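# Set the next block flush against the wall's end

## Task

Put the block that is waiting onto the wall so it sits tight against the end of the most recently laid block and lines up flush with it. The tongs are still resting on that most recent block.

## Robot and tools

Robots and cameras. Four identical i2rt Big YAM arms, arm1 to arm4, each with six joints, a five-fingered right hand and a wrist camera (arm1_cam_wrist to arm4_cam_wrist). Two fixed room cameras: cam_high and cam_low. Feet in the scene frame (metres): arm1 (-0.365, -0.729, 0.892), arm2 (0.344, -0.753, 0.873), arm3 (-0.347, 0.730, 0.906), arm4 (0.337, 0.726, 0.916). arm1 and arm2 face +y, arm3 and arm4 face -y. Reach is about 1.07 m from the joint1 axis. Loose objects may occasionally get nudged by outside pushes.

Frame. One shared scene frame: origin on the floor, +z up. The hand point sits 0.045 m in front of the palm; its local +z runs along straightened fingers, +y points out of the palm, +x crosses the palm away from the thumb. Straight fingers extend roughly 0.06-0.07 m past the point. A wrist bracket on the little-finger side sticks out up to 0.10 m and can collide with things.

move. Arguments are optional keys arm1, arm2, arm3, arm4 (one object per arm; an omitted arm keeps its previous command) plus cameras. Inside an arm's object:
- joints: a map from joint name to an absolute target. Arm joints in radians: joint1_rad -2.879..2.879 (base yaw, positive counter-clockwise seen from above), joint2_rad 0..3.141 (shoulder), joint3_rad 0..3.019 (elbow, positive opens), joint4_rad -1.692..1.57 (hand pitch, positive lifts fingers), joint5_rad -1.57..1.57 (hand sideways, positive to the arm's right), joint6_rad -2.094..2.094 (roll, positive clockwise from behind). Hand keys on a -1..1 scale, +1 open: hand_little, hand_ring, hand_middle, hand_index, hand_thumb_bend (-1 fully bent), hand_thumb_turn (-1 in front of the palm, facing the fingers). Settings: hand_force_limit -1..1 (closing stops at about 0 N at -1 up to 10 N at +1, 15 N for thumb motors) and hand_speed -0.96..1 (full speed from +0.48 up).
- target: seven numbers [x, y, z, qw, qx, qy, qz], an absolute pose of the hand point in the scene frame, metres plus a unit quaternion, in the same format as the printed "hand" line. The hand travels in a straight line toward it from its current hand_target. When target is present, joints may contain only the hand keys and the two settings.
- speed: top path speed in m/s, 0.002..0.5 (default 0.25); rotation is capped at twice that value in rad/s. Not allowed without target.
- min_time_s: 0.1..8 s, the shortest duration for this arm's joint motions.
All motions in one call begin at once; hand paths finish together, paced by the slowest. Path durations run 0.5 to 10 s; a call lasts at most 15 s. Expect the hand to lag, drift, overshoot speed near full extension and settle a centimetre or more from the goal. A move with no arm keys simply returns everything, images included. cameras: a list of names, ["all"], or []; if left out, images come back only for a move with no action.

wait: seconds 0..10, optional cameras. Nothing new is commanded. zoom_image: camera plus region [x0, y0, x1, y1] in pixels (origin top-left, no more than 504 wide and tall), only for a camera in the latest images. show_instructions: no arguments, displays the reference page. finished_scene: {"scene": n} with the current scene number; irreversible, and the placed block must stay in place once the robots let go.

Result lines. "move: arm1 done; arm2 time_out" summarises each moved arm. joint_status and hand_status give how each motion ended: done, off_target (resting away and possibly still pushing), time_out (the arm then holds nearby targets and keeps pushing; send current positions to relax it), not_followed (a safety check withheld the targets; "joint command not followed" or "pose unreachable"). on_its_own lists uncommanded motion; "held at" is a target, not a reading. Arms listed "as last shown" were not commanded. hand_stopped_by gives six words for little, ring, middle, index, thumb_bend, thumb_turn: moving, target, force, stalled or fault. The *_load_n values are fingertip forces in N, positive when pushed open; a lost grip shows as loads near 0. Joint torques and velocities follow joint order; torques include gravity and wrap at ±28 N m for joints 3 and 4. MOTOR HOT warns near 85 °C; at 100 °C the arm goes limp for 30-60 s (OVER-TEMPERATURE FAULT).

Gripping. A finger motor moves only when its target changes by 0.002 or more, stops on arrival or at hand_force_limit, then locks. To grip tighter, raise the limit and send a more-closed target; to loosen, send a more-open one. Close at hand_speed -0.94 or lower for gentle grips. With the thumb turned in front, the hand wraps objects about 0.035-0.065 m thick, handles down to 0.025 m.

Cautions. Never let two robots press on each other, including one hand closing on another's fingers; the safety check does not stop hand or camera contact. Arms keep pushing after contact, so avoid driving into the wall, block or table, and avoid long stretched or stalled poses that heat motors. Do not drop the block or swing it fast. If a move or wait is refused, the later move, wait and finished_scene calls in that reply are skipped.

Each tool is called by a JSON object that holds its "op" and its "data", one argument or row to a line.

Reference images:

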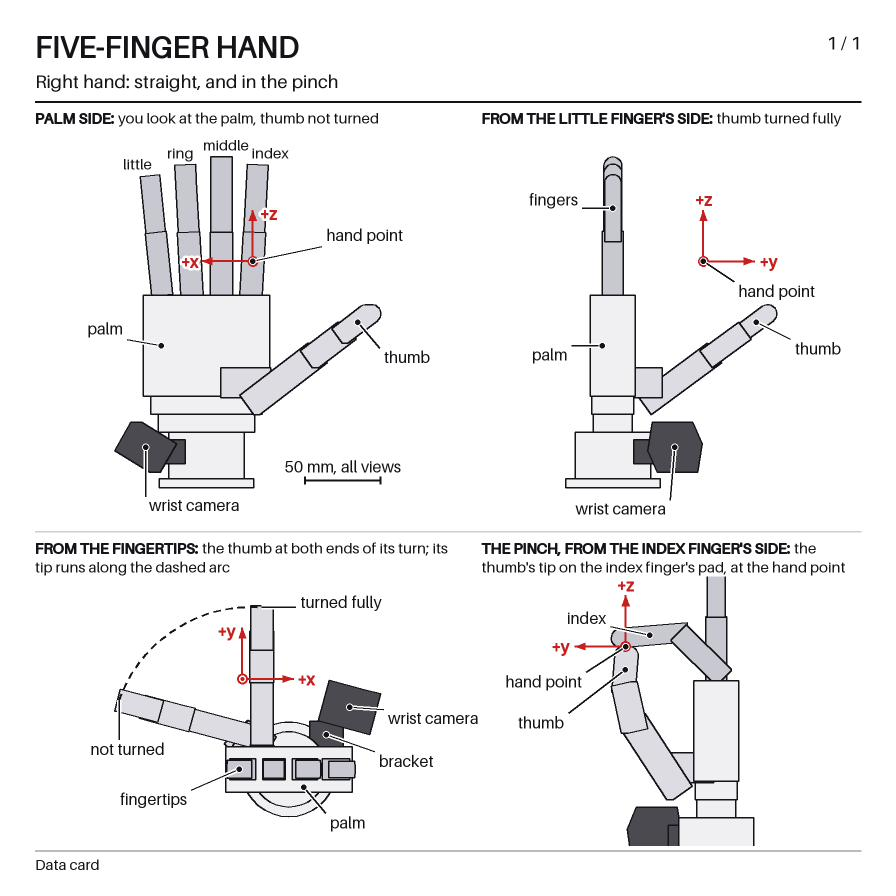

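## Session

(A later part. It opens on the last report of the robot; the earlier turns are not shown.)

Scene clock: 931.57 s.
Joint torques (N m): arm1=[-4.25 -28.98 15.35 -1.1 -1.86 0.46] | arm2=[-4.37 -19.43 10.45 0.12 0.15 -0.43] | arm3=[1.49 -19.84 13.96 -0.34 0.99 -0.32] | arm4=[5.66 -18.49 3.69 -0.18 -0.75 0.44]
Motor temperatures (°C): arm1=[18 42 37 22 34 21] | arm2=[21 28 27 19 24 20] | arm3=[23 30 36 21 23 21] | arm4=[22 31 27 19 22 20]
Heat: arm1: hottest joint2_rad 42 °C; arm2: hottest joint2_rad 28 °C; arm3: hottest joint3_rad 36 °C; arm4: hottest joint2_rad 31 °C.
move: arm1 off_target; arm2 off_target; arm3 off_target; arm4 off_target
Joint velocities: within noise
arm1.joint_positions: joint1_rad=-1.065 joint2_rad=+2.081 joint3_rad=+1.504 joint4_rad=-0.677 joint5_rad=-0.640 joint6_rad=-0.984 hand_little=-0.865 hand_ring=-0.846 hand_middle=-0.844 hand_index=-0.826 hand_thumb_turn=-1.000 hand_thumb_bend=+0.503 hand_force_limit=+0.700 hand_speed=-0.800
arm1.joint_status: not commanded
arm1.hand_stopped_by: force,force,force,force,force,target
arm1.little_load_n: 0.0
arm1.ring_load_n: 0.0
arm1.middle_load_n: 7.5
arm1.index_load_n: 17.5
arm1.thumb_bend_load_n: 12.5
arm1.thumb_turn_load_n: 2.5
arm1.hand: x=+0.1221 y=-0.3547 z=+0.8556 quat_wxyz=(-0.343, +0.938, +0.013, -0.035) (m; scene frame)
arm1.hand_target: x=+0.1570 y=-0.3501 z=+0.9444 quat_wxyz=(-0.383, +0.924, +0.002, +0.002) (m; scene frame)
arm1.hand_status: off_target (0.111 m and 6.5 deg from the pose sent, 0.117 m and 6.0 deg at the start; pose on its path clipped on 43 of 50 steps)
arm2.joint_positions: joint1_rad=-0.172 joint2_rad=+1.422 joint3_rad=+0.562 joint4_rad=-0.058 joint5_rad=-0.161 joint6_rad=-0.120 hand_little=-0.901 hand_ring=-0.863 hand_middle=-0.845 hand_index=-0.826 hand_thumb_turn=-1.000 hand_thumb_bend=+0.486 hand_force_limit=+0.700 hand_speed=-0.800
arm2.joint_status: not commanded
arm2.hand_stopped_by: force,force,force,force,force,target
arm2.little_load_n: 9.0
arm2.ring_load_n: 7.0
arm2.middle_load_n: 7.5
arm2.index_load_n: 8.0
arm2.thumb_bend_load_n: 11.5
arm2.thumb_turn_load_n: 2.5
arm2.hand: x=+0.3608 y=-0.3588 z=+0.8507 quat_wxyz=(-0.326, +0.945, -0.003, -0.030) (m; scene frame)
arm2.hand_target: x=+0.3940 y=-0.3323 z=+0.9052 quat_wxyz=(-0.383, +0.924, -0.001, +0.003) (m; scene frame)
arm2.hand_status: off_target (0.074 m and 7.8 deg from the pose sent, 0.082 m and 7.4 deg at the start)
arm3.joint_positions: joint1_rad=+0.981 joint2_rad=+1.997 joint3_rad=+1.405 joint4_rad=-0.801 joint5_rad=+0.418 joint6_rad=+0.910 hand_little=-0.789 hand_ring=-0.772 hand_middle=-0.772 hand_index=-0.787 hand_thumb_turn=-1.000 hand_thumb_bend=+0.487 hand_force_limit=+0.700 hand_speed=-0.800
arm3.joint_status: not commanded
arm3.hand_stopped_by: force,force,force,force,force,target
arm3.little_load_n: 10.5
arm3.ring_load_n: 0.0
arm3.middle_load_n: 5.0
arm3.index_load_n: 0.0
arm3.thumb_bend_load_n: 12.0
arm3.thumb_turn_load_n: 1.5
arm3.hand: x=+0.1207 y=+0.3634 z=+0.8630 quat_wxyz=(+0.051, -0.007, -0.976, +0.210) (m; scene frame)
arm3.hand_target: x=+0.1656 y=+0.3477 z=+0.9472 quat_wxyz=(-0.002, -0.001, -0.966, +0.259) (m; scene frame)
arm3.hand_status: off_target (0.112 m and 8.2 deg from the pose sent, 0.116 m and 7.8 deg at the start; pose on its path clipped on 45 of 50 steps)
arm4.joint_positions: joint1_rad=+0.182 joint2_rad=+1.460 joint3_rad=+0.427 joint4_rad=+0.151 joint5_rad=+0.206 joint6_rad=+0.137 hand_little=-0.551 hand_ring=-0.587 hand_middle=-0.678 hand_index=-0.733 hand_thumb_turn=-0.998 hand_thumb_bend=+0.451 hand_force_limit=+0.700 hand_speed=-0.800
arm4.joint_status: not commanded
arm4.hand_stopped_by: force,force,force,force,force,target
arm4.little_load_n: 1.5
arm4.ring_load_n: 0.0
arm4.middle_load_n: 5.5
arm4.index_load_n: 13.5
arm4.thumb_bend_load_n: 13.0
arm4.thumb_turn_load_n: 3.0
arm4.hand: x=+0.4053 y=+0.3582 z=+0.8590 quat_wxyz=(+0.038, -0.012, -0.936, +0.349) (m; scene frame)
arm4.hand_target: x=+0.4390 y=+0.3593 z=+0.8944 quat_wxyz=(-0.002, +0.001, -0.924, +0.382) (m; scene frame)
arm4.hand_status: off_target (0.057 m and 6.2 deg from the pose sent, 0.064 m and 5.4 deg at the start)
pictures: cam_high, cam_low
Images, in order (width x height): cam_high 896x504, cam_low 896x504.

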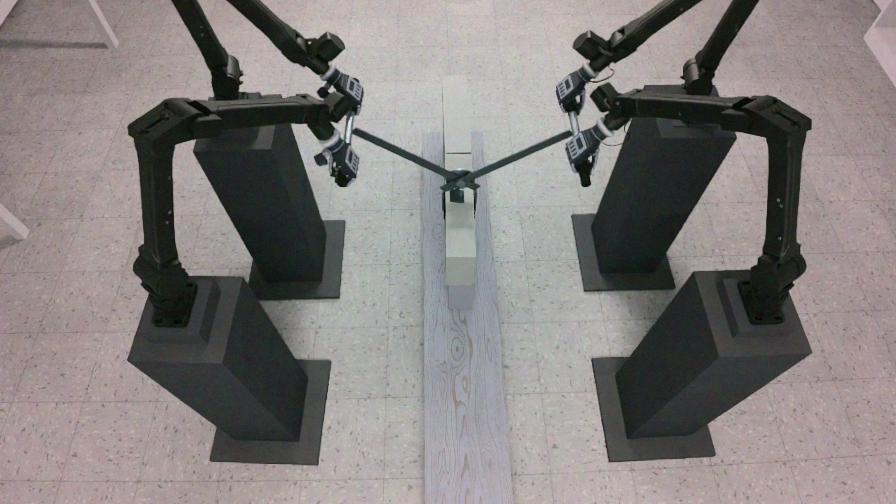

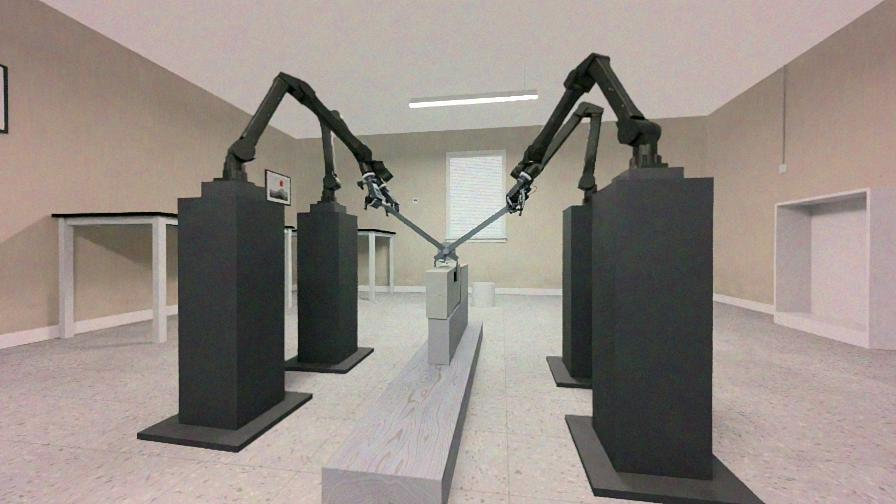

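{"op": "move", "data": {
  "arm1": {"target":[0.184,-0.347,0.962,0.3827,-0.9239,0,0],"speed":0.03},
  "arm2": {"target":[0.411,-0.333,0.915,0.3827,-0.9239,0,0],"speed":0.03},
  "arm3": {"target":[0.196,0.341,0.962,0,0,0.9659,-0.2588],"speed":0.03},
  "arm4": {"target":[0.456,0.361,0.908,0,0,0.9239,-0.3827],"speed":0.03},
  "cameras": ["cam_high", "cam_low"]
}}

{"op": "zoom_image", "data": {
  "camera": "cam_high",
  "region": [430, 120, 490, 180]
}}

{"op": "zoom_image", "data": {
  "camera": "cam_high",
  "region": [430, 230, 500, 300]
}}

{"op": "zoom_image", "data": {
  "camera": "cam_low",
  "region": [420, 250, 480, 330]
}}

Scene clock: 942.47 s.
Joint torques (N m): arm1=[-4.07 -29.33 15.58 -0.92 -1.8 0.46] | arm2=[-4.31 -20.07 10.84 0.06 -0.06 -0.39] | arm3=[1.49 -19.9 14.17 -0.18 0.97 -0.35] | arm4=[5.54 -19.31 4.33 -0.06 -0.62 0.42]
Motor temperatures (°C): arm1=[18 43 38 22 33 21] | arm2=[21 27 28 18 24 20] | arm3=[23 31 37 21 23 21] | arm4=[22 31 27 19 22 20]
Heat: arm1: hottest joint2_rad 43 °C; arm2: hottest joint3_rad 28 °C; arm3: hottest joint3_rad 37 °C; arm4: hottest joint2_rad 31 °C.
move: arm1 off_target; arm2 off_target; arm3 off_target; arm4 off_target
Joint velocities: within noise
arm1.joint_positions: joint1_rad=-1.077 joint2_rad=+2.111 joint3_rad=+1.559 joint4_rad=-0.713 joint5_rad=-0.647 joint6_rad=-1.000 hand_little=-0.865 hand_ring=-0.846 hand_middle=-0.844 hand_index=-0.826 hand_thumb_turn=-1.000 hand_thumb_bend=+0.503 hand_force_limit=+0.700 hand_speed=-0.800
arm1.joint_status: not commanded
arm1.hand_stopped_by: force,force,force,force,force,target
arm1.little_load_n: 0.0
arm1.ring_load_n: 0.0
arm1.middle_load_n: 7.5
arm1.index_load_n: 17.5
arm1.thumb_bend_load_n: 12.5
arm1.thumb_turn_load_n: 2.5
arm1.hand: x=+0.1366 y=-0.3544 z=+0.8564 quat_wxyz=(-0.344, +0.938, +0.014, -0.036) (m; scene frame)
arm1.hand_target: x=+0.1726 y=-0.3506 z=+0.9451 quat_wxyz=(-0.383, +0.924, +0.002, +0.002) (m; scene frame)
arm1.hand_status: off_target (0.116 m and 6.5 deg from the pose sent, 0.123 m and 6.4 deg at the start; pose on its path clipped on 49 of 55 steps)
arm2.joint_positions: joint1_rad=-0.214 joint2_rad=+1.426 joint3_rad=+0.573 joint4_rad=-0.079 joint5_rad=-0.185 joint6_rad=-0.155 hand_little=-0.901 hand_ring=-0.863 hand_middle=-0.845 hand_index=-0.826 hand_thumb_turn=-1.000 hand_thumb_bend=+0.486 hand_force_limit=+0.700 hand_speed=-0.800
arm2.joint_status: not commanded
arm2.hand_stopped_by: force,force,force,force,force,target
arm2.little_load_n: 9.0
arm2.ring_load_n: 7.0
arm2.middle_load_n: 7.5
arm2.index_load_n: 8.0
arm2.thumb_bend_load_n: 11.5
arm2.thumb_turn_load_n: 3.0
arm2.hand: x=+0.3750 y=-0.3606 z=+0.8511 quat_wxyz=(-0.322, +0.946, -0.003, -0.030) (m; scene frame)
arm2.hand_target: x=+0.4088 y=-0.3334 z=+0.9094 quat_wxyz=(-0.382, +0.924, +0.000, +0.003) (m; scene frame)
arm2.hand_status: off_target (0.078 m and 8.2 deg from the pose sent, 0.086 m and 7.8 deg at the start)
arm3.joint_positions: joint1_rad=+0.998 joint2_rad=+2.024 joint3_rad=+1.451 joint4_rad=-0.830 joint5_rad=+0.423 joint6_rad=+0.930 hand_little=-0.789 hand_ring=-0.772 hand_middle=-0.772 hand_index=-0.787 hand_thumb_turn=-1.000 hand_thumb_bend=+0.487 hand_force_limit=+0.700 hand_speed=-0.800
arm3.joint_status: not commanded
arm3.hand_stopped_by: force,force,force,force,force,target
arm3.little_load_n: 10.5
arm3.ring_load_n: 0.0
arm3.middle_load_n: 5.0
arm3.index_load_n: 0.0
arm3.thumb_bend_load_n: 11.5
arm3.thumb_turn_load_n: 1.5
arm3.hand: x=+0.1353 y=+0.3641 z=+0.8635 quat_wxyz=(+0.053, -0.007, -0.976, +0.211) (m; scene frame)
arm3.hand_target: x=+0.1811 y=+0.3490 z=+0.9475 quat_wxyz=(-0.001, -0.001, -0.966, +0.259) (m; scene frame)
arm3.hand_status: off_target (0.118 m and 8.3 deg from the pose sent, 0.126 m and 8.2 deg at the start; pose on its path clipped on 51 of 55 steps)
arm4.joint_positions: joint1_rad=+0.231 joint2_rad=+1.460 joint3_rad=+0.438 joint4_rad=+0.122 joint5_rad=+0.237 joint6_rad=+0.178 hand_little=-0.551 hand_ring=-0.587 hand_middle=-0.678 hand_index=-0.733 hand_thumb_turn=-0.998 hand_thumb_bend=+0.451 hand_force_limit=+0.700 hand_speed=-0.800
arm4.joint_status: not commanded
arm4.hand_stopped_by: force,force,force,force,force,target
arm4.little_load_n: 1.5
arm4.ring_load_n: 0.0
arm4.middle_load_n: 5.5
arm4.index_load_n: 13.0
arm4.thumb_bend_load_n: 13.0
arm4.thumb_turn_load_n: 3.0
arm4.hand: x=+0.4196 y=+0.3601 z=+0.8598 quat_wxyz=(+0.039, -0.012, -0.938, +0.345) (m; scene frame)
arm4.hand_target: x=+0.4540 y=+0.3585 z=+0.8991 quat_wxyz=(-0.002, +0.001, -0.924, +0.382) (m; scene frame)
arm4.hand_status: off_target (0.060 m and 6.6 deg from the pose sent, 0.071 m and 6.2 deg at the start)
pictures: cam_high, cam_low
Images, in order (width x height): cam_high 896x504, cam_low 896x504.

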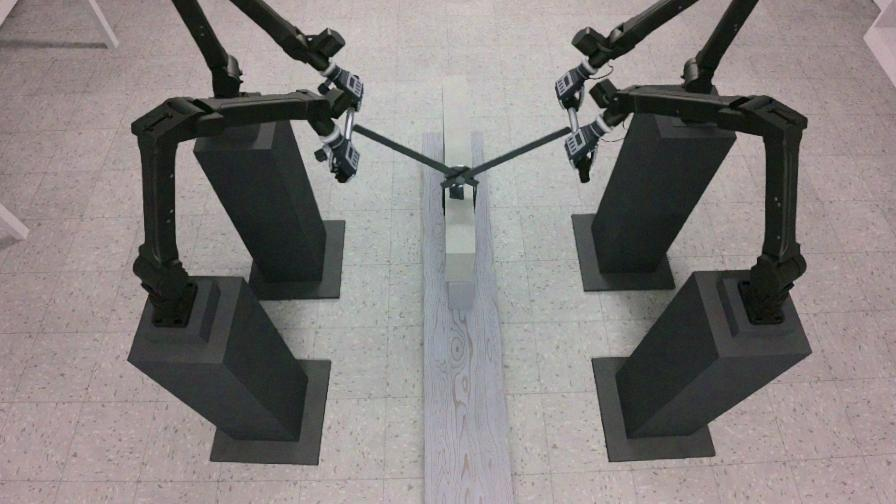

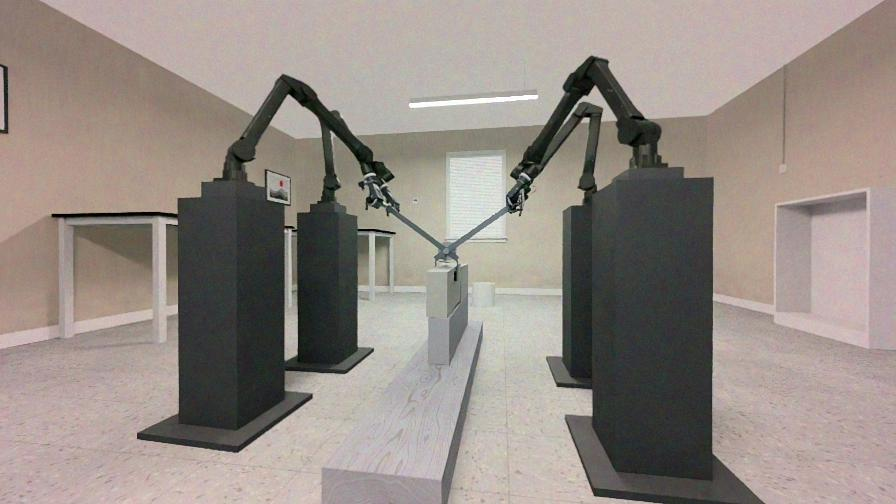

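Scaled by 8.400.

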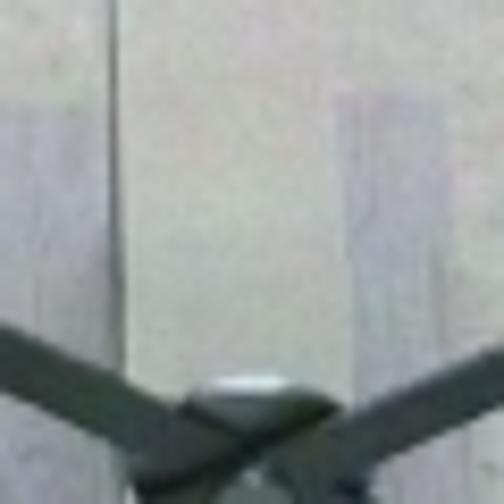

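Scaled by 7.200.

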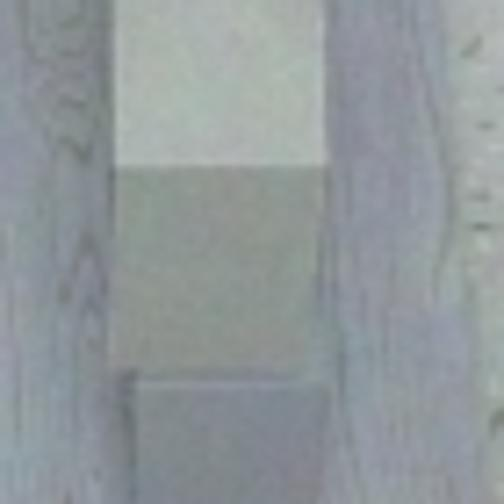

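Scaled by 6.300.

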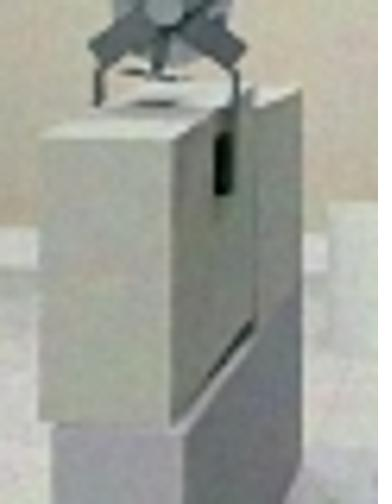

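{"op": "move", "data": {
  "arm1": {"target":[0.184,-0.359,0.957,0.3827,-0.9239,0,0],"speed":0.03},
  "arm2": {"target":[0.414,-0.335,0.893,0.3827,-0.9239,0,0],"speed":0.03},
  "arm3": {"target":[0.196,0.327,0.957,0,0,0.9659,-0.2588],"speed":0.03},
  "arm4": {"target":[0.459,0.359,0.886,0,0,0.9239,-0.3827],"speed":0.03},
  "cameras": ["cam_high", "cam_low"]
}}

{"op": "zoom_image", "data": {
  "camera": "cam_high",
  "region": [430, 120, 490, 180]
}}

{"op": "zoom_image", "data": {
  "camera": "cam_high",
  "region": [430, 230, 500, 300]
}}

{"op": "zoom_image", "data": {
  "camera": "cam_low",
  "region": [420, 250, 480, 330]
}}

Scene clock: 954.93 s.
Joint torques (N m): arm1=[-4.37 -31.21 13.45 -0.99 -1.9 0.53] | arm2=[-4.13 -17.61 8.51 1.55 -0.17 -0.27] | arm3=[-0.03 -19.84 14.46 0.16 1.02 -0.49] | arm4=[5.36 -14.97 3.47 1.68 -0.56 0.38]
Motor temperatures (°C): arm1=[18 41 38 22 33 21] | arm2=[21 27 29 18 24 20] | arm3=[23 32 36 21 23 21] | arm4=[22 30 27 19 22 20]
Heat: arm1: hottest joint2_rad 41 °C; arm2: hottest joint3_rad 29 °C; arm3: hottest joint3_rad 36 °C; arm4: hottest joint2_rad 30 °C.
move: arm1 off_target; arm2 off_target; arm3 off_target; arm4 off_target
Joint velocities: within noise
arm1.joint_positions: joint1_rad=-1.085 joint2_rad=+2.131 joint3_rad=+1.573 joint4_rad=-0.711 joint5_rad=-0.650 joint6_rad=-1.023 hand_little=-0.865 hand_ring=-0.846 hand_middle=-0.844 hand_index=-0.826 hand_thumb_turn=-1.000 hand_thumb_bend=+0.503 hand_force_limit=+0.700 hand_speed=-0.800
arm1.joint_status: not commanded
arm1.hand_stopped_by: force,force,force,force,force,target
arm1.little_load_n: 0.0
arm1.ring_load_n: 0.0
arm1.middle_load_n: 7.0
arm1.index_load_n: 19.0
arm1.thumb_bend_load_n: 12.5
arm1.thumb_turn_load_n: 2.0
arm1.hand: x=+0.1436 y=-0.3572 z=+0.8486 quat_wxyz=(-0.345, +0.938, +0.021, -0.034) (m; scene frame)
arm1.hand_target: x=+0.1748 y=-0.3601 z=+0.9382 quat_wxyz=(-0.383, +0.924, +0.002, +0.001) (m; scene frame)
arm1.hand_status: off_target (0.116 m and 6.5 deg from the pose sent, 0.111 m and 6.5 deg at the start; pose on its path clipped on 36 of 44 steps)
arm2.joint_positions: joint1_rad=-0.232 joint2_rad=+1.440 joint3_rad=+0.573 joint4_rad=-0.055 joint5_rad=-0.194 joint6_rad=-0.182 hand_little=-0.901 hand_ring=-0.863 hand_middle=-0.845 hand_index=-0.826 hand_thumb_turn=-1.000 hand_thumb_bend=+0.486 hand_force_limit=+0.700 hand_speed=-0.800
arm2.joint_status: not commanded
arm2.hand_stopped_by: force,force,force,force,force,target
arm2.little_load_n: 7.5
arm2.ring_load_n: 6.0
arm2.middle_load_n: 7.5
arm2.index_load_n: 9.0
arm2.thumb_bend_load_n: 11.5
arm2.thumb_turn_load_n: 2.5
arm2.hand: x=+0.3824 y=-0.3581 z=+0.8481 quat_wxyz=(-0.328, +0.944, +0.004, -0.026) (m; scene frame)
arm2.hand_target: x=+0.4128 y=-0.3357 z=+0.8906 quat_wxyz=(-0.382, +0.924, +0.000, +0.002) (m; scene frame)
arm2.hand_status: off_target (0.060 m and 7.4 deg from the pose sent, 0.063 m and 8.2 deg at the start)
arm3.joint_positions: joint1_rad=+1.001 joint2_rad=+2.042 joint3_rad=+1.480 joint4_rad=-0.843 joint5_rad=+0.420 joint6_rad=+0.930 hand_little=-0.789 hand_ring=-0.772 hand_middle=-0.772 hand_index=-0.787 hand_thumb_turn=-1.000 hand_thumb_bend=+0.487 hand_force_limit=+0.700 hand_speed=-0.800
arm3.joint_status: not commanded
arm3.hand_stopped_by: force,force,force,force,force,target
arm3.little_load_n: 9.0
arm3.ring_load_n: 0.0
arm3.middle_load_n: 5.0
arm3.index_load_n: 0.0
arm3.thumb_bend_load_n: 12.0
arm3.thumb_turn_load_n: 1.0
arm3.hand: x=+0.1424 y=+0.3619 z=+0.8625 quat_wxyz=(+0.053, -0.005, -0.976, +0.209) (m; scene frame)
arm3.hand_target: x=+0.1835 y=+0.3361 z=+0.9465 quat_wxyz=(-0.001, -0.001, -0.966, +0.260) (m; scene frame)
arm3.hand_status: off_target (0.114 m and 8.4 deg from the pose sent, 0.117 m and 8.3 deg at the start; pose on its path clipped on 40 of 44 steps)
arm4.joint_positions: joint1_rad=+0.251 joint2_rad=+1.472 joint3_rad=+0.438 joint4_rad=+0.148 joint5_rad=+0.244 joint6_rad=+0.188 hand_little=-0.551 hand_ring=-0.587 hand_middle=-0.678 hand_index=-0.733 hand_thumb_turn=-0.998 hand_thumb_bend=+0.451 hand_force_limit=+0.700 hand_speed=-0.800
arm4.joint_status: not commanded
arm4.hand_stopped_by: force,force,force,force,force,target
arm4.little_load_n: 1.0
arm4.ring_load_n: 0.0
arm4.middle_load_n: 5.0
arm4.index_load_n: 13.0
arm4.thumb_bend_load_n: 13.0
arm4.thumb_turn_load_n: 3.0
arm4.hand: x=+0.4271 y=+0.3575 z=+0.8588 quat_wxyz=(+0.036, -0.010, -0.935, +0.352) (m; scene frame)
arm4.hand_target: x=+0.4576 y=+0.3584 z=+0.8825 quat_wxyz=(-0.001, +0.001, -0.924, +0.381) (m; scene frame)
arm4.hand_status: off_target (0.042 m and 5.7 deg from the pose sent, 0.047 m and 6.6 deg at the start)
pictures: cam_high, cam_low
Images, in order (width x height): cam_high 896x504, cam_low 896x504.

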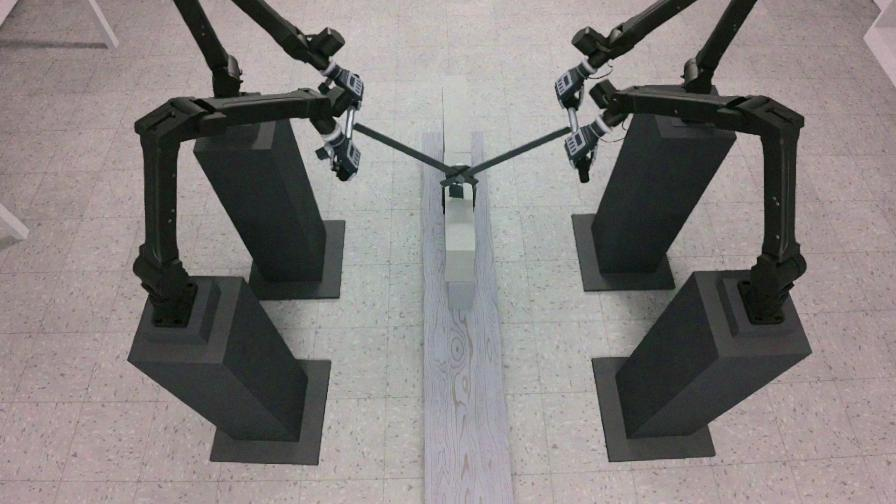

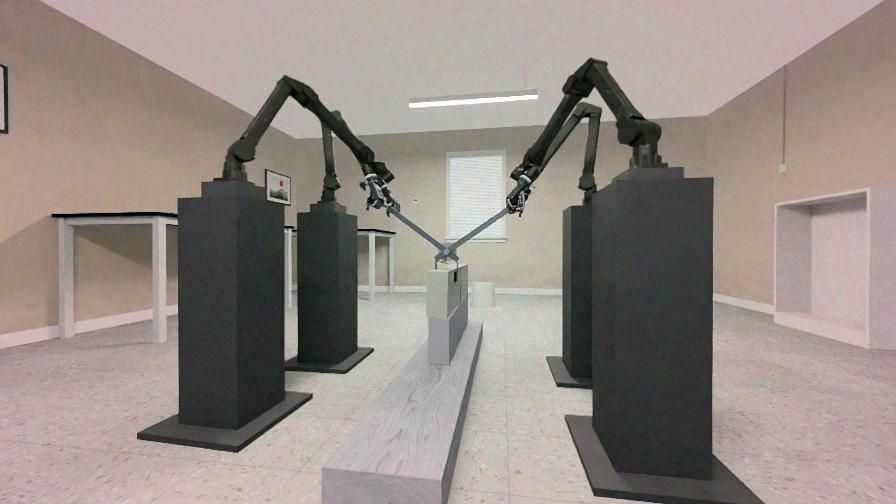

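Scaled by 8.400.

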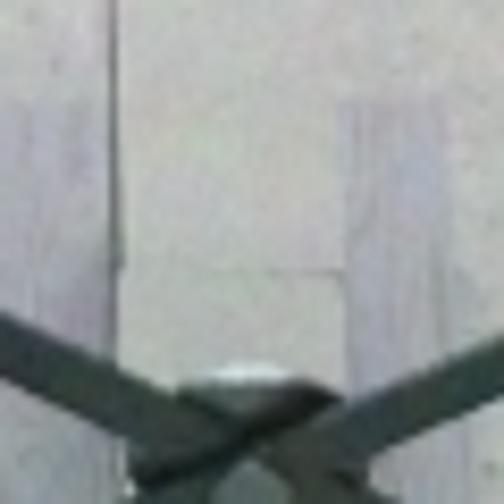

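Scaled by 7.200.

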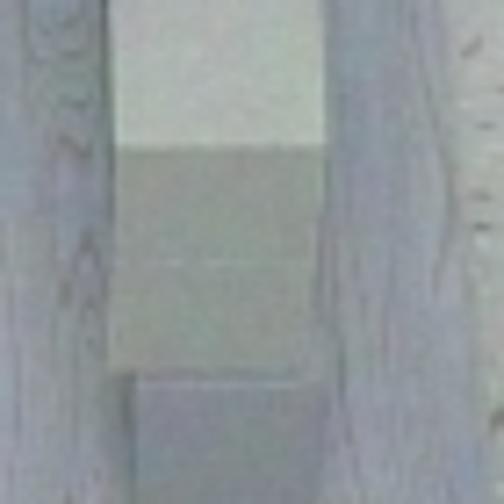

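Scaled by 6.300.

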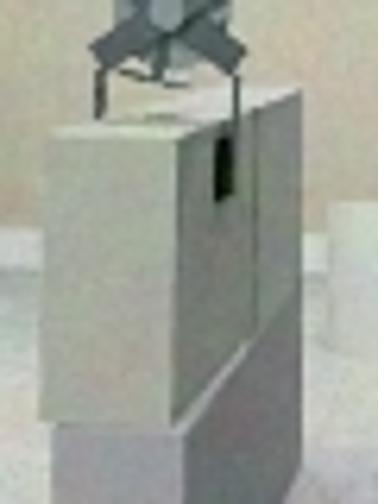

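{"op": "zoom_image", "data": {
  "camera": "cam_low",
  "region": [444, 290, 472, 322]
}}

{"op": "zoom_image", "data": {
  "camera": "cam_low",
  "region": [420, 300, 452, 332]
}}

Scaled by 15.750.

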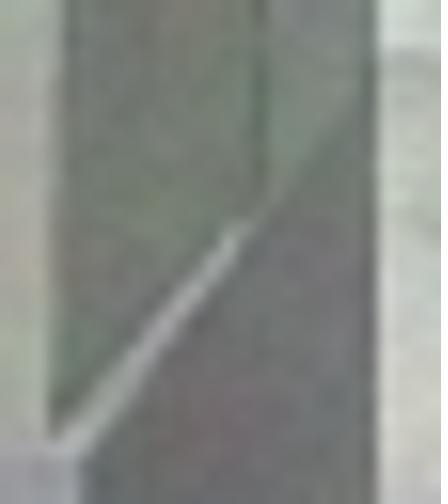

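Scaled by 15.750.

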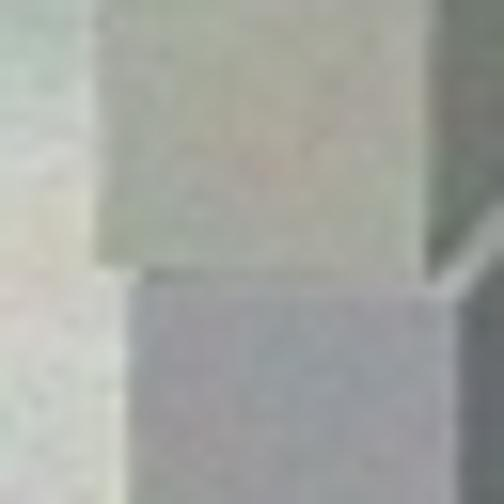

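{"op": "move", "data": {
  "arm1": {"target":[0.152,-0.362,0.962,0.3827,-0.9239,0,0],"speed":0.03},
  "arm2": {"target":[0.398,-0.345,0.922,0.3827,-0.9239,0,0],"speed":0.03},
  "arm3": {"target":[0.155,0.324,0.950,0,0,0.9659,-0.2588],"speed":0.03},
  "arm4": {"target":[0.443,0.350,0.900,0,0,0.9239,-0.3827],"speed":0.03},
  "cameras": ["cam_high", "cam_low"]
}}

{"op": "zoom_image", "data": {
  "camera": "cam_high",
  "region": [430, 120, 490, 180]
}}

{"op": "zoom_image", "data": {
  "camera": "cam_low",
  "region": [444, 290, 472, 322]
}}

{"op": "zoom_image", "data": {
  "camera": "cam_low",
  "region": [420, 250, 480, 330]
}}

Scene clock: 997.93 s.
Joint torques (N m): arm1=[-3.02 -34.08 8.21 -0.25 -1.82 0.68] | arm2=[-1.73 -23.12 8.47 0.05 0.18 -0.06] | arm3=[-2.78 -22.95 9.68 0.83 1.05 -0.72] | arm4=[2.32 -17.49 4.62 0.1 -0.96 0.11]
Motor temperatures (°C): arm1=[18 43 38 21 34 21] | arm2=[21 26 28 19 23 19] | arm3=[23 34 34 21 24 21] | arm4=[22 31 26 19 22 20]
Heat: arm1: hottest joint2_rad 43 °C; arm2: hottest joint3_rad 28 °C; arm3: hottest joint2_rad 34 °C; arm4: hottest joint2_rad 31 °C.
move: arm1 off_target; arm2 off_target; arm3 off_target; arm4 off_target
Joint velocities: within noise
arm1.joint_positions: joint1_rad=-1.085 joint2_rad=+2.115 joint3_rad=+1.547 joint4_rad=-0.692 joint5_rad=-0.649 joint6_rad=-1.020 hand_little=-0.865 hand_ring=-0.846 hand_middle=-0.844 hand_index=-0.826 hand_thumb_turn=-1.000 hand_thumb_bend=+0.503 hand_force_limit=+0.700 hand_speed=-0.800
arm1.joint_status: not commanded
arm1.hand_stopped_by: force,force,force,force,force,target
arm1.little_load_n: 0.0
arm1.ring_load_n: 0.0
arm1.middle_load_n: 7.0
arm1.index_load_n: 17.0
arm1.thumb_bend_load_n: 12.5
arm1.thumb_turn_load_n: 2.0
arm1.hand: x=+0.1399 y=-0.3593 z=+0.8500 quat_wxyz=(-0.346, +0.937, +0.020, -0.030) (m; scene frame)
arm1.hand_target: x=+0.1496 y=-0.3608 z=+0.9411 quat_wxyz=(-0.383, +0.924, +0.002, -0.001) (m; scene frame)
arm1.hand_status: off_target (0.113 m and 6.1 deg from the pose sent, 0.114 m and 6.5 deg at the start; pose on its path clipped on 44 of 55 steps)
arm2.joint_positions: joint1_rad=-0.220 joint2_rad=+1.419 joint3_rad=+0.573 joint4_rad=-0.093 joint5_rad=-0.178 joint6_rad=-0.175 hand_little=-0.901 hand_ring=-0.863 hand_middle=-0.845 hand_index=-0.826 hand_thumb_turn=-1.000 hand_thumb_bend=+0.486 hand_force_limit=+0.700 hand_speed=-0.800
arm2.joint_status: not commanded
arm2.hand_stopped_by: force,force,force,force,force,target
arm2.little_load_n: 6.5
arm2.ring_load_n: 6.0
arm2.middle_load_n: 8.0
arm2.index_load_n: 10.5
arm2.thumb_bend_load_n: 11.5
arm2.thumb_turn_load_n: 2.5
arm2.hand: x=+0.3790 y=-0.3636 z=+0.8516 quat_wxyz=(-0.319, +0.948, +0.003, -0.024) (m; scene frame)
arm2.hand_target: x=+0.3962 y=-0.3433 z=+0.9129 quat_wxyz=(-0.382, +0.924, +0.000, +0.001) (m; scene frame)
arm2.hand_status: off_target (0.075 m and 8.3 deg from the pose sent, 0.077 m and 7.4 deg at the start)
arm3.joint_positions: joint1_rad=+0.990 joint2_rad=+2.038 joint3_rad=+1.469 joint4_rad=-0.821 joint5_rad=+0.410 joint6_rad=+0.912 hand_little=-0.789 hand_ring=-0.772 hand_middle=-0.772 hand_index=-0.787 hand_thumb_turn=-1.000 hand_thumb_bend=+0.487 hand_force_limit=+0.700 hand_speed=-0.800
arm3.joint_status: not commanded
arm3.hand_stopped_by: force,force,force,force,force,target
arm3.little_load_n: 9.0
arm3.ring_load_n: 0.0
arm3.middle_load_n: 5.0
arm3.index_load_n: 0.0
arm3.thumb_bend_load_n: 12.0
arm3.thumb_turn_load_n: 1.0
arm3.hand: x=+0.1400 y=+0.3578 z=+0.8616 quat_wxyz=(+0.047, -0.003, -0.977, +0.209) (m; scene frame)
arm3.hand_target: x=+0.1519 y=+0.3266 z=+0.9468 quat_wxyz=(+0.003, -0.002, -0.966, +0.260) (m; scene frame)
arm3.hand_status: off_target (0.096 m and 7.9 deg from the pose sent, 0.096 m and 8.4 deg at the start)
arm4.joint_positions: joint1_rad=+0.229 joint2_rad=+1.472 joint3_rad=+0.441 joint4_rad=+0.146 joint5_rad=+0.219 joint6_rad=+0.179 hand_little=-0.551 hand_ring=-0.587 hand_middle=-0.678 hand_index=-0.733 hand_thumb_turn=-0.998 hand_thumb_bend=+0.451 hand_force_limit=+0.700 hand_speed=-0.800
arm4.joint_status: not commanded
arm4.hand_stopped_by: force,force,force,force,force,target
arm4.little_load_n: 1.0
arm4.ring_load_n: 0.0
arm4.middle_load_n: 4.5
arm4.index_load_n: 15.0
arm4.thumb_bend_load_n: 13.0
arm4.thumb_turn_load_n: 3.0
arm4.hand: x=+0.4238 y=+0.3560 z=+0.8592 quat_wxyz=(+0.029, -0.011, -0.936, +0.349) (m; scene frame)
arm4.hand_target: x=+0.4425 y=+0.3487 z=+0.8948 quat_wxyz=(+0.000, +0.001, -0.924, +0.383) (m; scene frame)
arm4.hand_status: off_target (0.046 m and 5.4 deg from the pose sent, 0.045 m and 5.7 deg at the start)
pictures: cam_high, cam_low
Images, in order (width x height): cam_high 896x504, cam_low 896x504.

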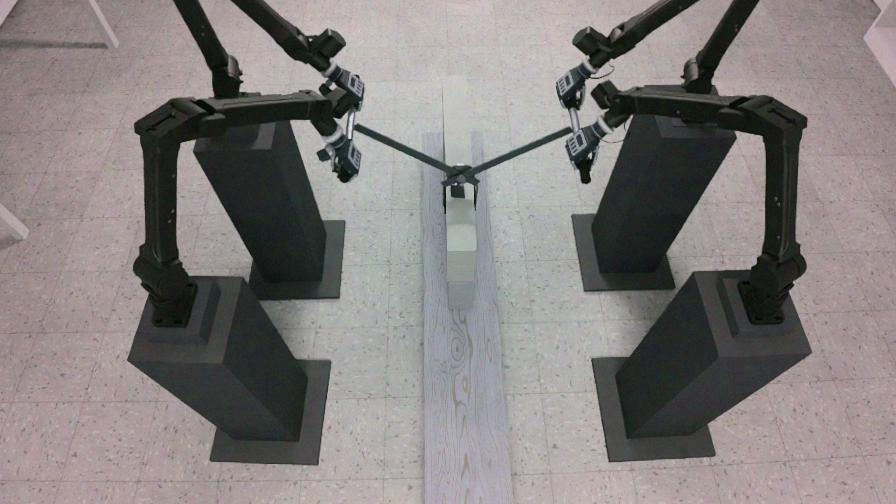

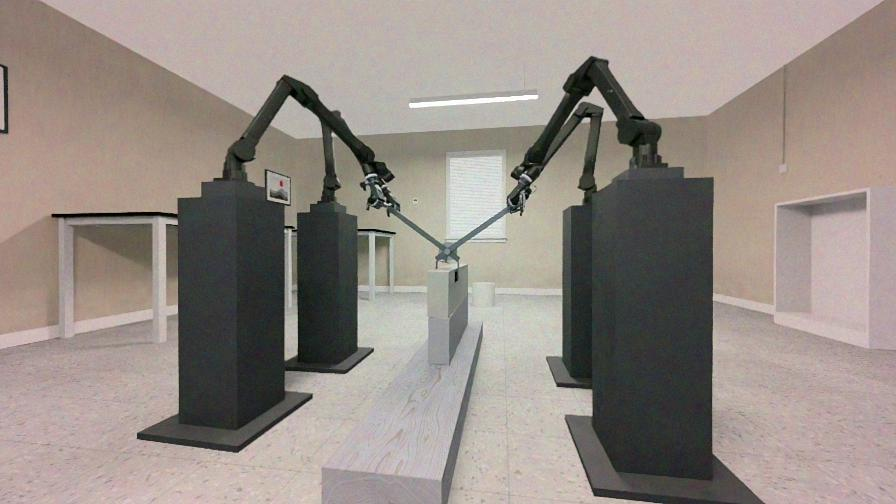

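Scaled by 8.400.

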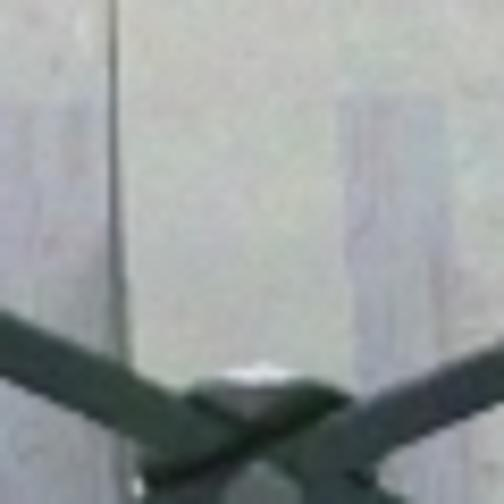

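Scaled by 15.750.

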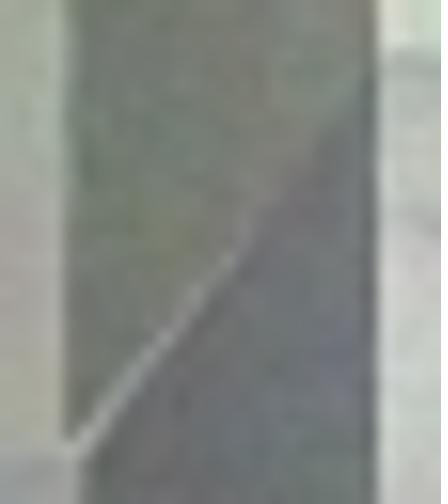

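Scaled by 6.300.

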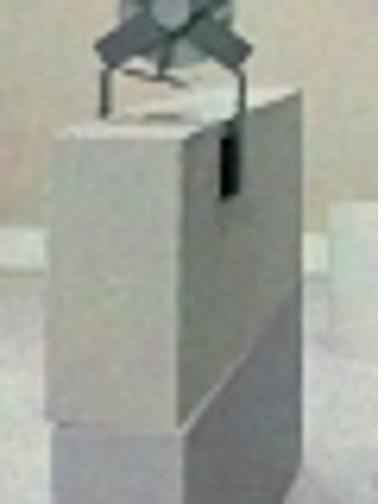

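{"op": "move", "data": {
  "arm1": {"target":[0.148,-0.358,0.900,0.3827,-0.9239,0,0],"speed":0.02},
  "arm2": {"target":[0.392,-0.350,0.880,0.3827,-0.9239,0,0],"speed":0.02},
  "arm3": {"target":[0.150,0.335,0.905,0,0,0.9659,-0.2588],"speed":0.02},
  "arm4": {"target":[0.437,0.345,0.870,0,0,0.9239,-0.3827],"speed":0.02},
  "cameras": ["cam_high", "cam_low"]
}}

{"op": "zoom_image", "data": {
  "camera": "cam_high",
  "region": [430, 120, 490, 180]
}}

{"op": "zoom_image", "data": {
  "camera": "cam_low",
  "region": [444, 290, 472, 322]
}}

{"op": "zoom_image", "data": {
  "camera": "cam_low",
  "region": [420, 250, 480, 330]
}}

Scene clock: 1011.23 s.
Joint torques (N m): arm1=[-2.14 -28.51 7.8 0.92 -1.47 0.51] | arm2=[-1.32 -16.56 5.86 2.03 0.33 -0.05] | arm3=[-2.2 -18.67 8.1 1.58 0.82 -0.52] | arm4=[1.32 -9.88 4.41 2.5 -0.76 0.03]
Motor temperatures (°C): arm1=[18 44 35 21 34 21] | arm2=[21 26 28 19 23 19] | arm3=[23 35 34 21 24 22] | arm4=[22 31 26 19 22 20]
Heat: arm1: hottest joint2_rad 44 °C; arm2: hottest joint3_rad 28 °C; arm3: hottest joint2_rad 35 °C; arm4: hottest joint2_rad 31 °C.
move: arm1 off_target; arm2 off_target; arm3 off_target; arm4 off_target
Joint velocities: within noise
arm1.joint_positions: joint1_rad=-1.087 joint2_rad=+2.102 joint3_rad=+1.506 joint4_rad=-0.621 joint5_rad=-0.654 joint6_rad=-0.996 hand_little=-0.865 hand_ring=-0.846 hand_middle=-0.844 hand_index=-0.826 hand_thumb_turn=-1.000 hand_thumb_bend=+0.503 hand_force_limit=+0.700 hand_speed=-0.800
arm1.joint_status: not commanded
arm1.hand_stopped_by: force,force,force,force,force,target
arm1.little_load_n: 0.0
arm1.ring_load_n: 0.0
arm1.middle_load_n: 7.0
arm1.index_load_n: 11.5
arm1.thumb_bend_load_n: 12.0
arm1.thumb_turn_load_n: 2.5
arm1.hand: x=+0.1396 y=-0.3581 z=+0.8466 quat_wxyz=(-0.357, +0.934, +0.016, -0.017) (m; scene frame)
arm1.hand_target: x=+0.1477 y=-0.3579 z=+0.8976 quat_wxyz=(-0.382, +0.924, +0.001, -0.001) (m; scene frame)
arm1.hand_status: off_target (0.054 m and 4.1 deg from the pose sent, 0.051 m and 6.1 deg at the start)
arm2.joint_positions: joint1_rad=-0.218 joint2_rad=+1.417 joint3_rad=+0.539 joint4_rad=-0.015 joint5_rad=-0.177 joint6_rad=-0.167 hand_little=-0.901 hand_ring=-0.864 hand_middle=-0.845 hand_index=-0.826 hand_thumb_turn=-1.000 hand_thumb_bend=+0.486 hand_force_limit=+0.700 hand_speed=-0.800
arm2.joint_status: not commanded
arm2.hand_stopped_by: force,force,force,force,force,target
arm2.little_load_n: 5.0
arm2.ring_load_n: 3.0
arm2.middle_load_n: 5.5
arm2.index_load_n: 6.0
arm2.thumb_bend_load_n: 11.5
arm2.thumb_turn_load_n: 2.5
arm2.hand: x=+0.3782 y=-0.3622 z=+0.8484 quat_wxyz=(-0.339, +0.941, +0.001, -0.020) (m; scene frame)
arm2.hand_target: x=+0.3915 y=-0.3498 z=+0.8781 quat_wxyz=(-0.382, +0.924, +0.000, +0.000) (m; scene frame)
arm2.hand_status: off_target (0.037 m and 5.8 deg from the pose sent, 0.034 m and 8.3 deg at the start)
arm3.joint_positions: joint1_rad=+0.990 joint2_rad=+2.011 joint3_rad=+1.416 joint4_rad=-0.736 joint5_rad=+0.415 joint6_rad=+0.898 hand_little=-0.789 hand_ring=-0.772 hand_middle=-0.772 hand_index=-0.787 hand_thumb_turn=-1.000 hand_thumb_bend=+0.487 hand_force_limit=+0.700 hand_speed=-0.800
arm3.joint_status: not commanded
arm3.hand_stopped_by: force,force,force,force,force,target
arm3.little_load_n: 4.5
arm3.ring_load_n: 0.0
arm3.middle_load_n: 5.0
arm3.index_load_n: 0.0
arm3.thumb_bend_load_n: 12.0
arm3.thumb_turn_load_n: 1.0
arm3.hand: x=+0.1405 y=+0.3559 z=+0.8618 quat_wxyz=(+0.026, -0.003, -0.973, +0.227) (m; scene frame)
arm3.hand_target: x=+0.1490 y=+0.3358 z=+0.9046 quat_wxyz=(+0.001, -0.001, -0.966, +0.259) (m; scene frame)
arm3.hand_status: off_target (0.049 m and 4.8 deg from the pose sent, 0.050 m and 7.9 deg at the start)
arm4.joint_positions: joint1_rad=+0.223 joint2_rad=+1.479 joint3_rad=+0.428 joint4_rad=+0.195 joint5_rad=+0.198 joint6_rad=+0.167 hand_little=-0.551 hand_ring=-0.587 hand_middle=-0.678 hand_index=-0.733 hand_thumb_turn=-0.998 hand_thumb_bend=+0.451 hand_force_limit=+0.700 hand_speed=-0.800
arm4.joint_status: not commanded
arm4.hand_stopped_by: force,force,force,force,force,target
arm4.little_load_n: 0.0
arm4.ring_load_n: 0.0
arm4.middle_load_n: 3.0
arm4.index_load_n: 7.0
arm4.thumb_bend_load_n: 13.5
arm4.thumb_turn_load_n: 3.0
arm4.hand: x=+0.4253 y=+0.3539 z=+0.8586 quat_wxyz=(+0.020, -0.007, -0.933, +0.360) (m; scene frame)
arm4.hand_target: x=+0.4368 y=+0.3453 z=+0.8700 quat_wxyz=(+0.000, +0.000, -0.924, +0.382) (m; scene frame)
arm4.hand_status: off_target (0.019 m and 3.6 deg from the pose sent, 0.020 m and 5.4 deg at the start)
pictures: cam_high, cam_low
Images, in order (width x height): cam_high 896x504, cam_low 896x504.

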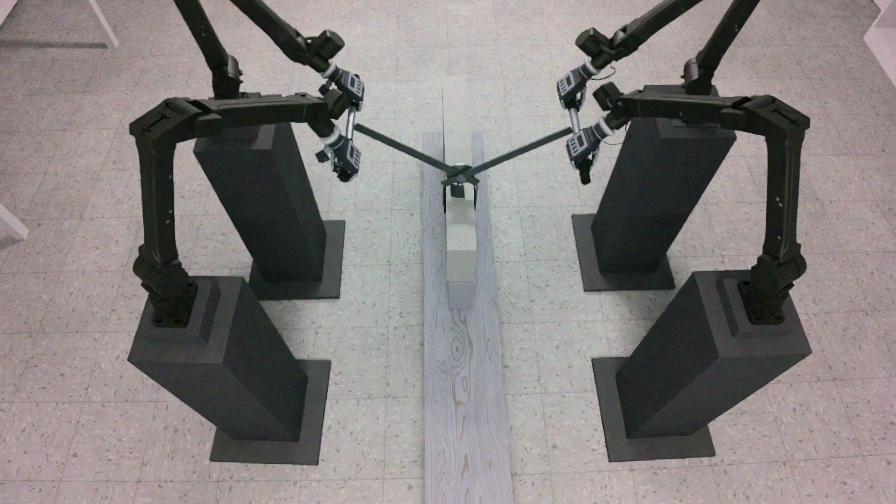

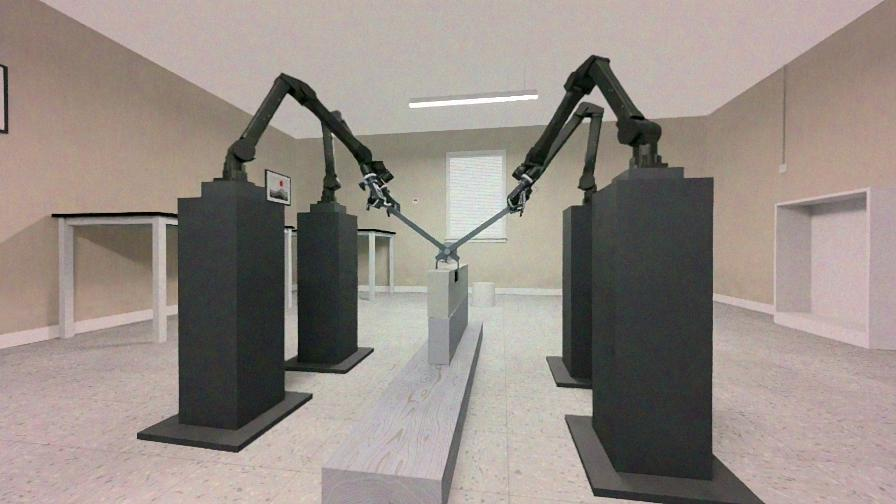

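Scaled by 8.400.

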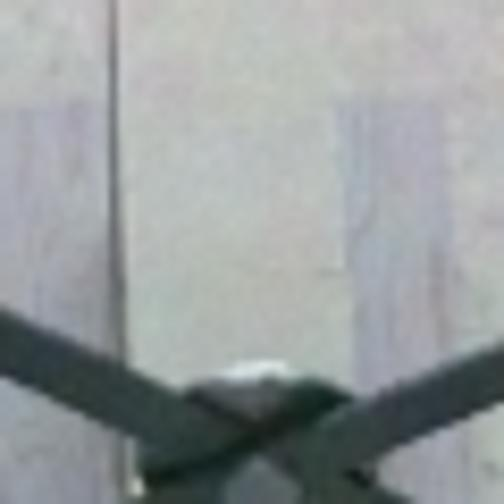

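Scaled by 15.750.

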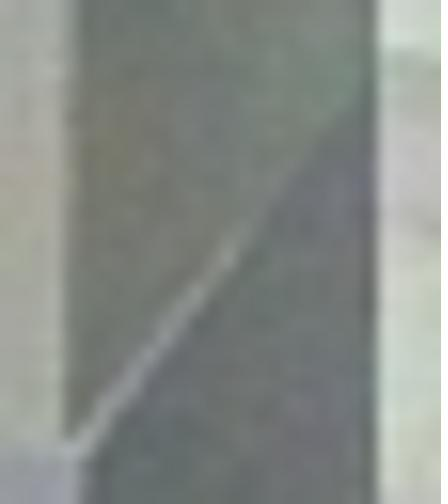

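Scaled by 6.300.

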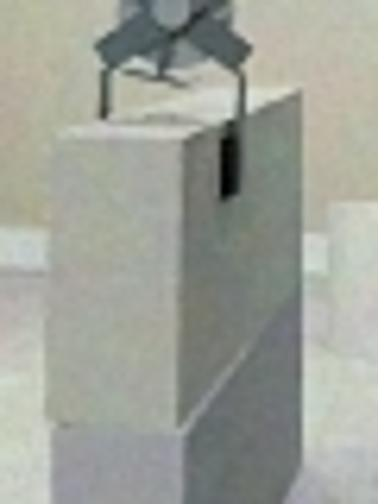

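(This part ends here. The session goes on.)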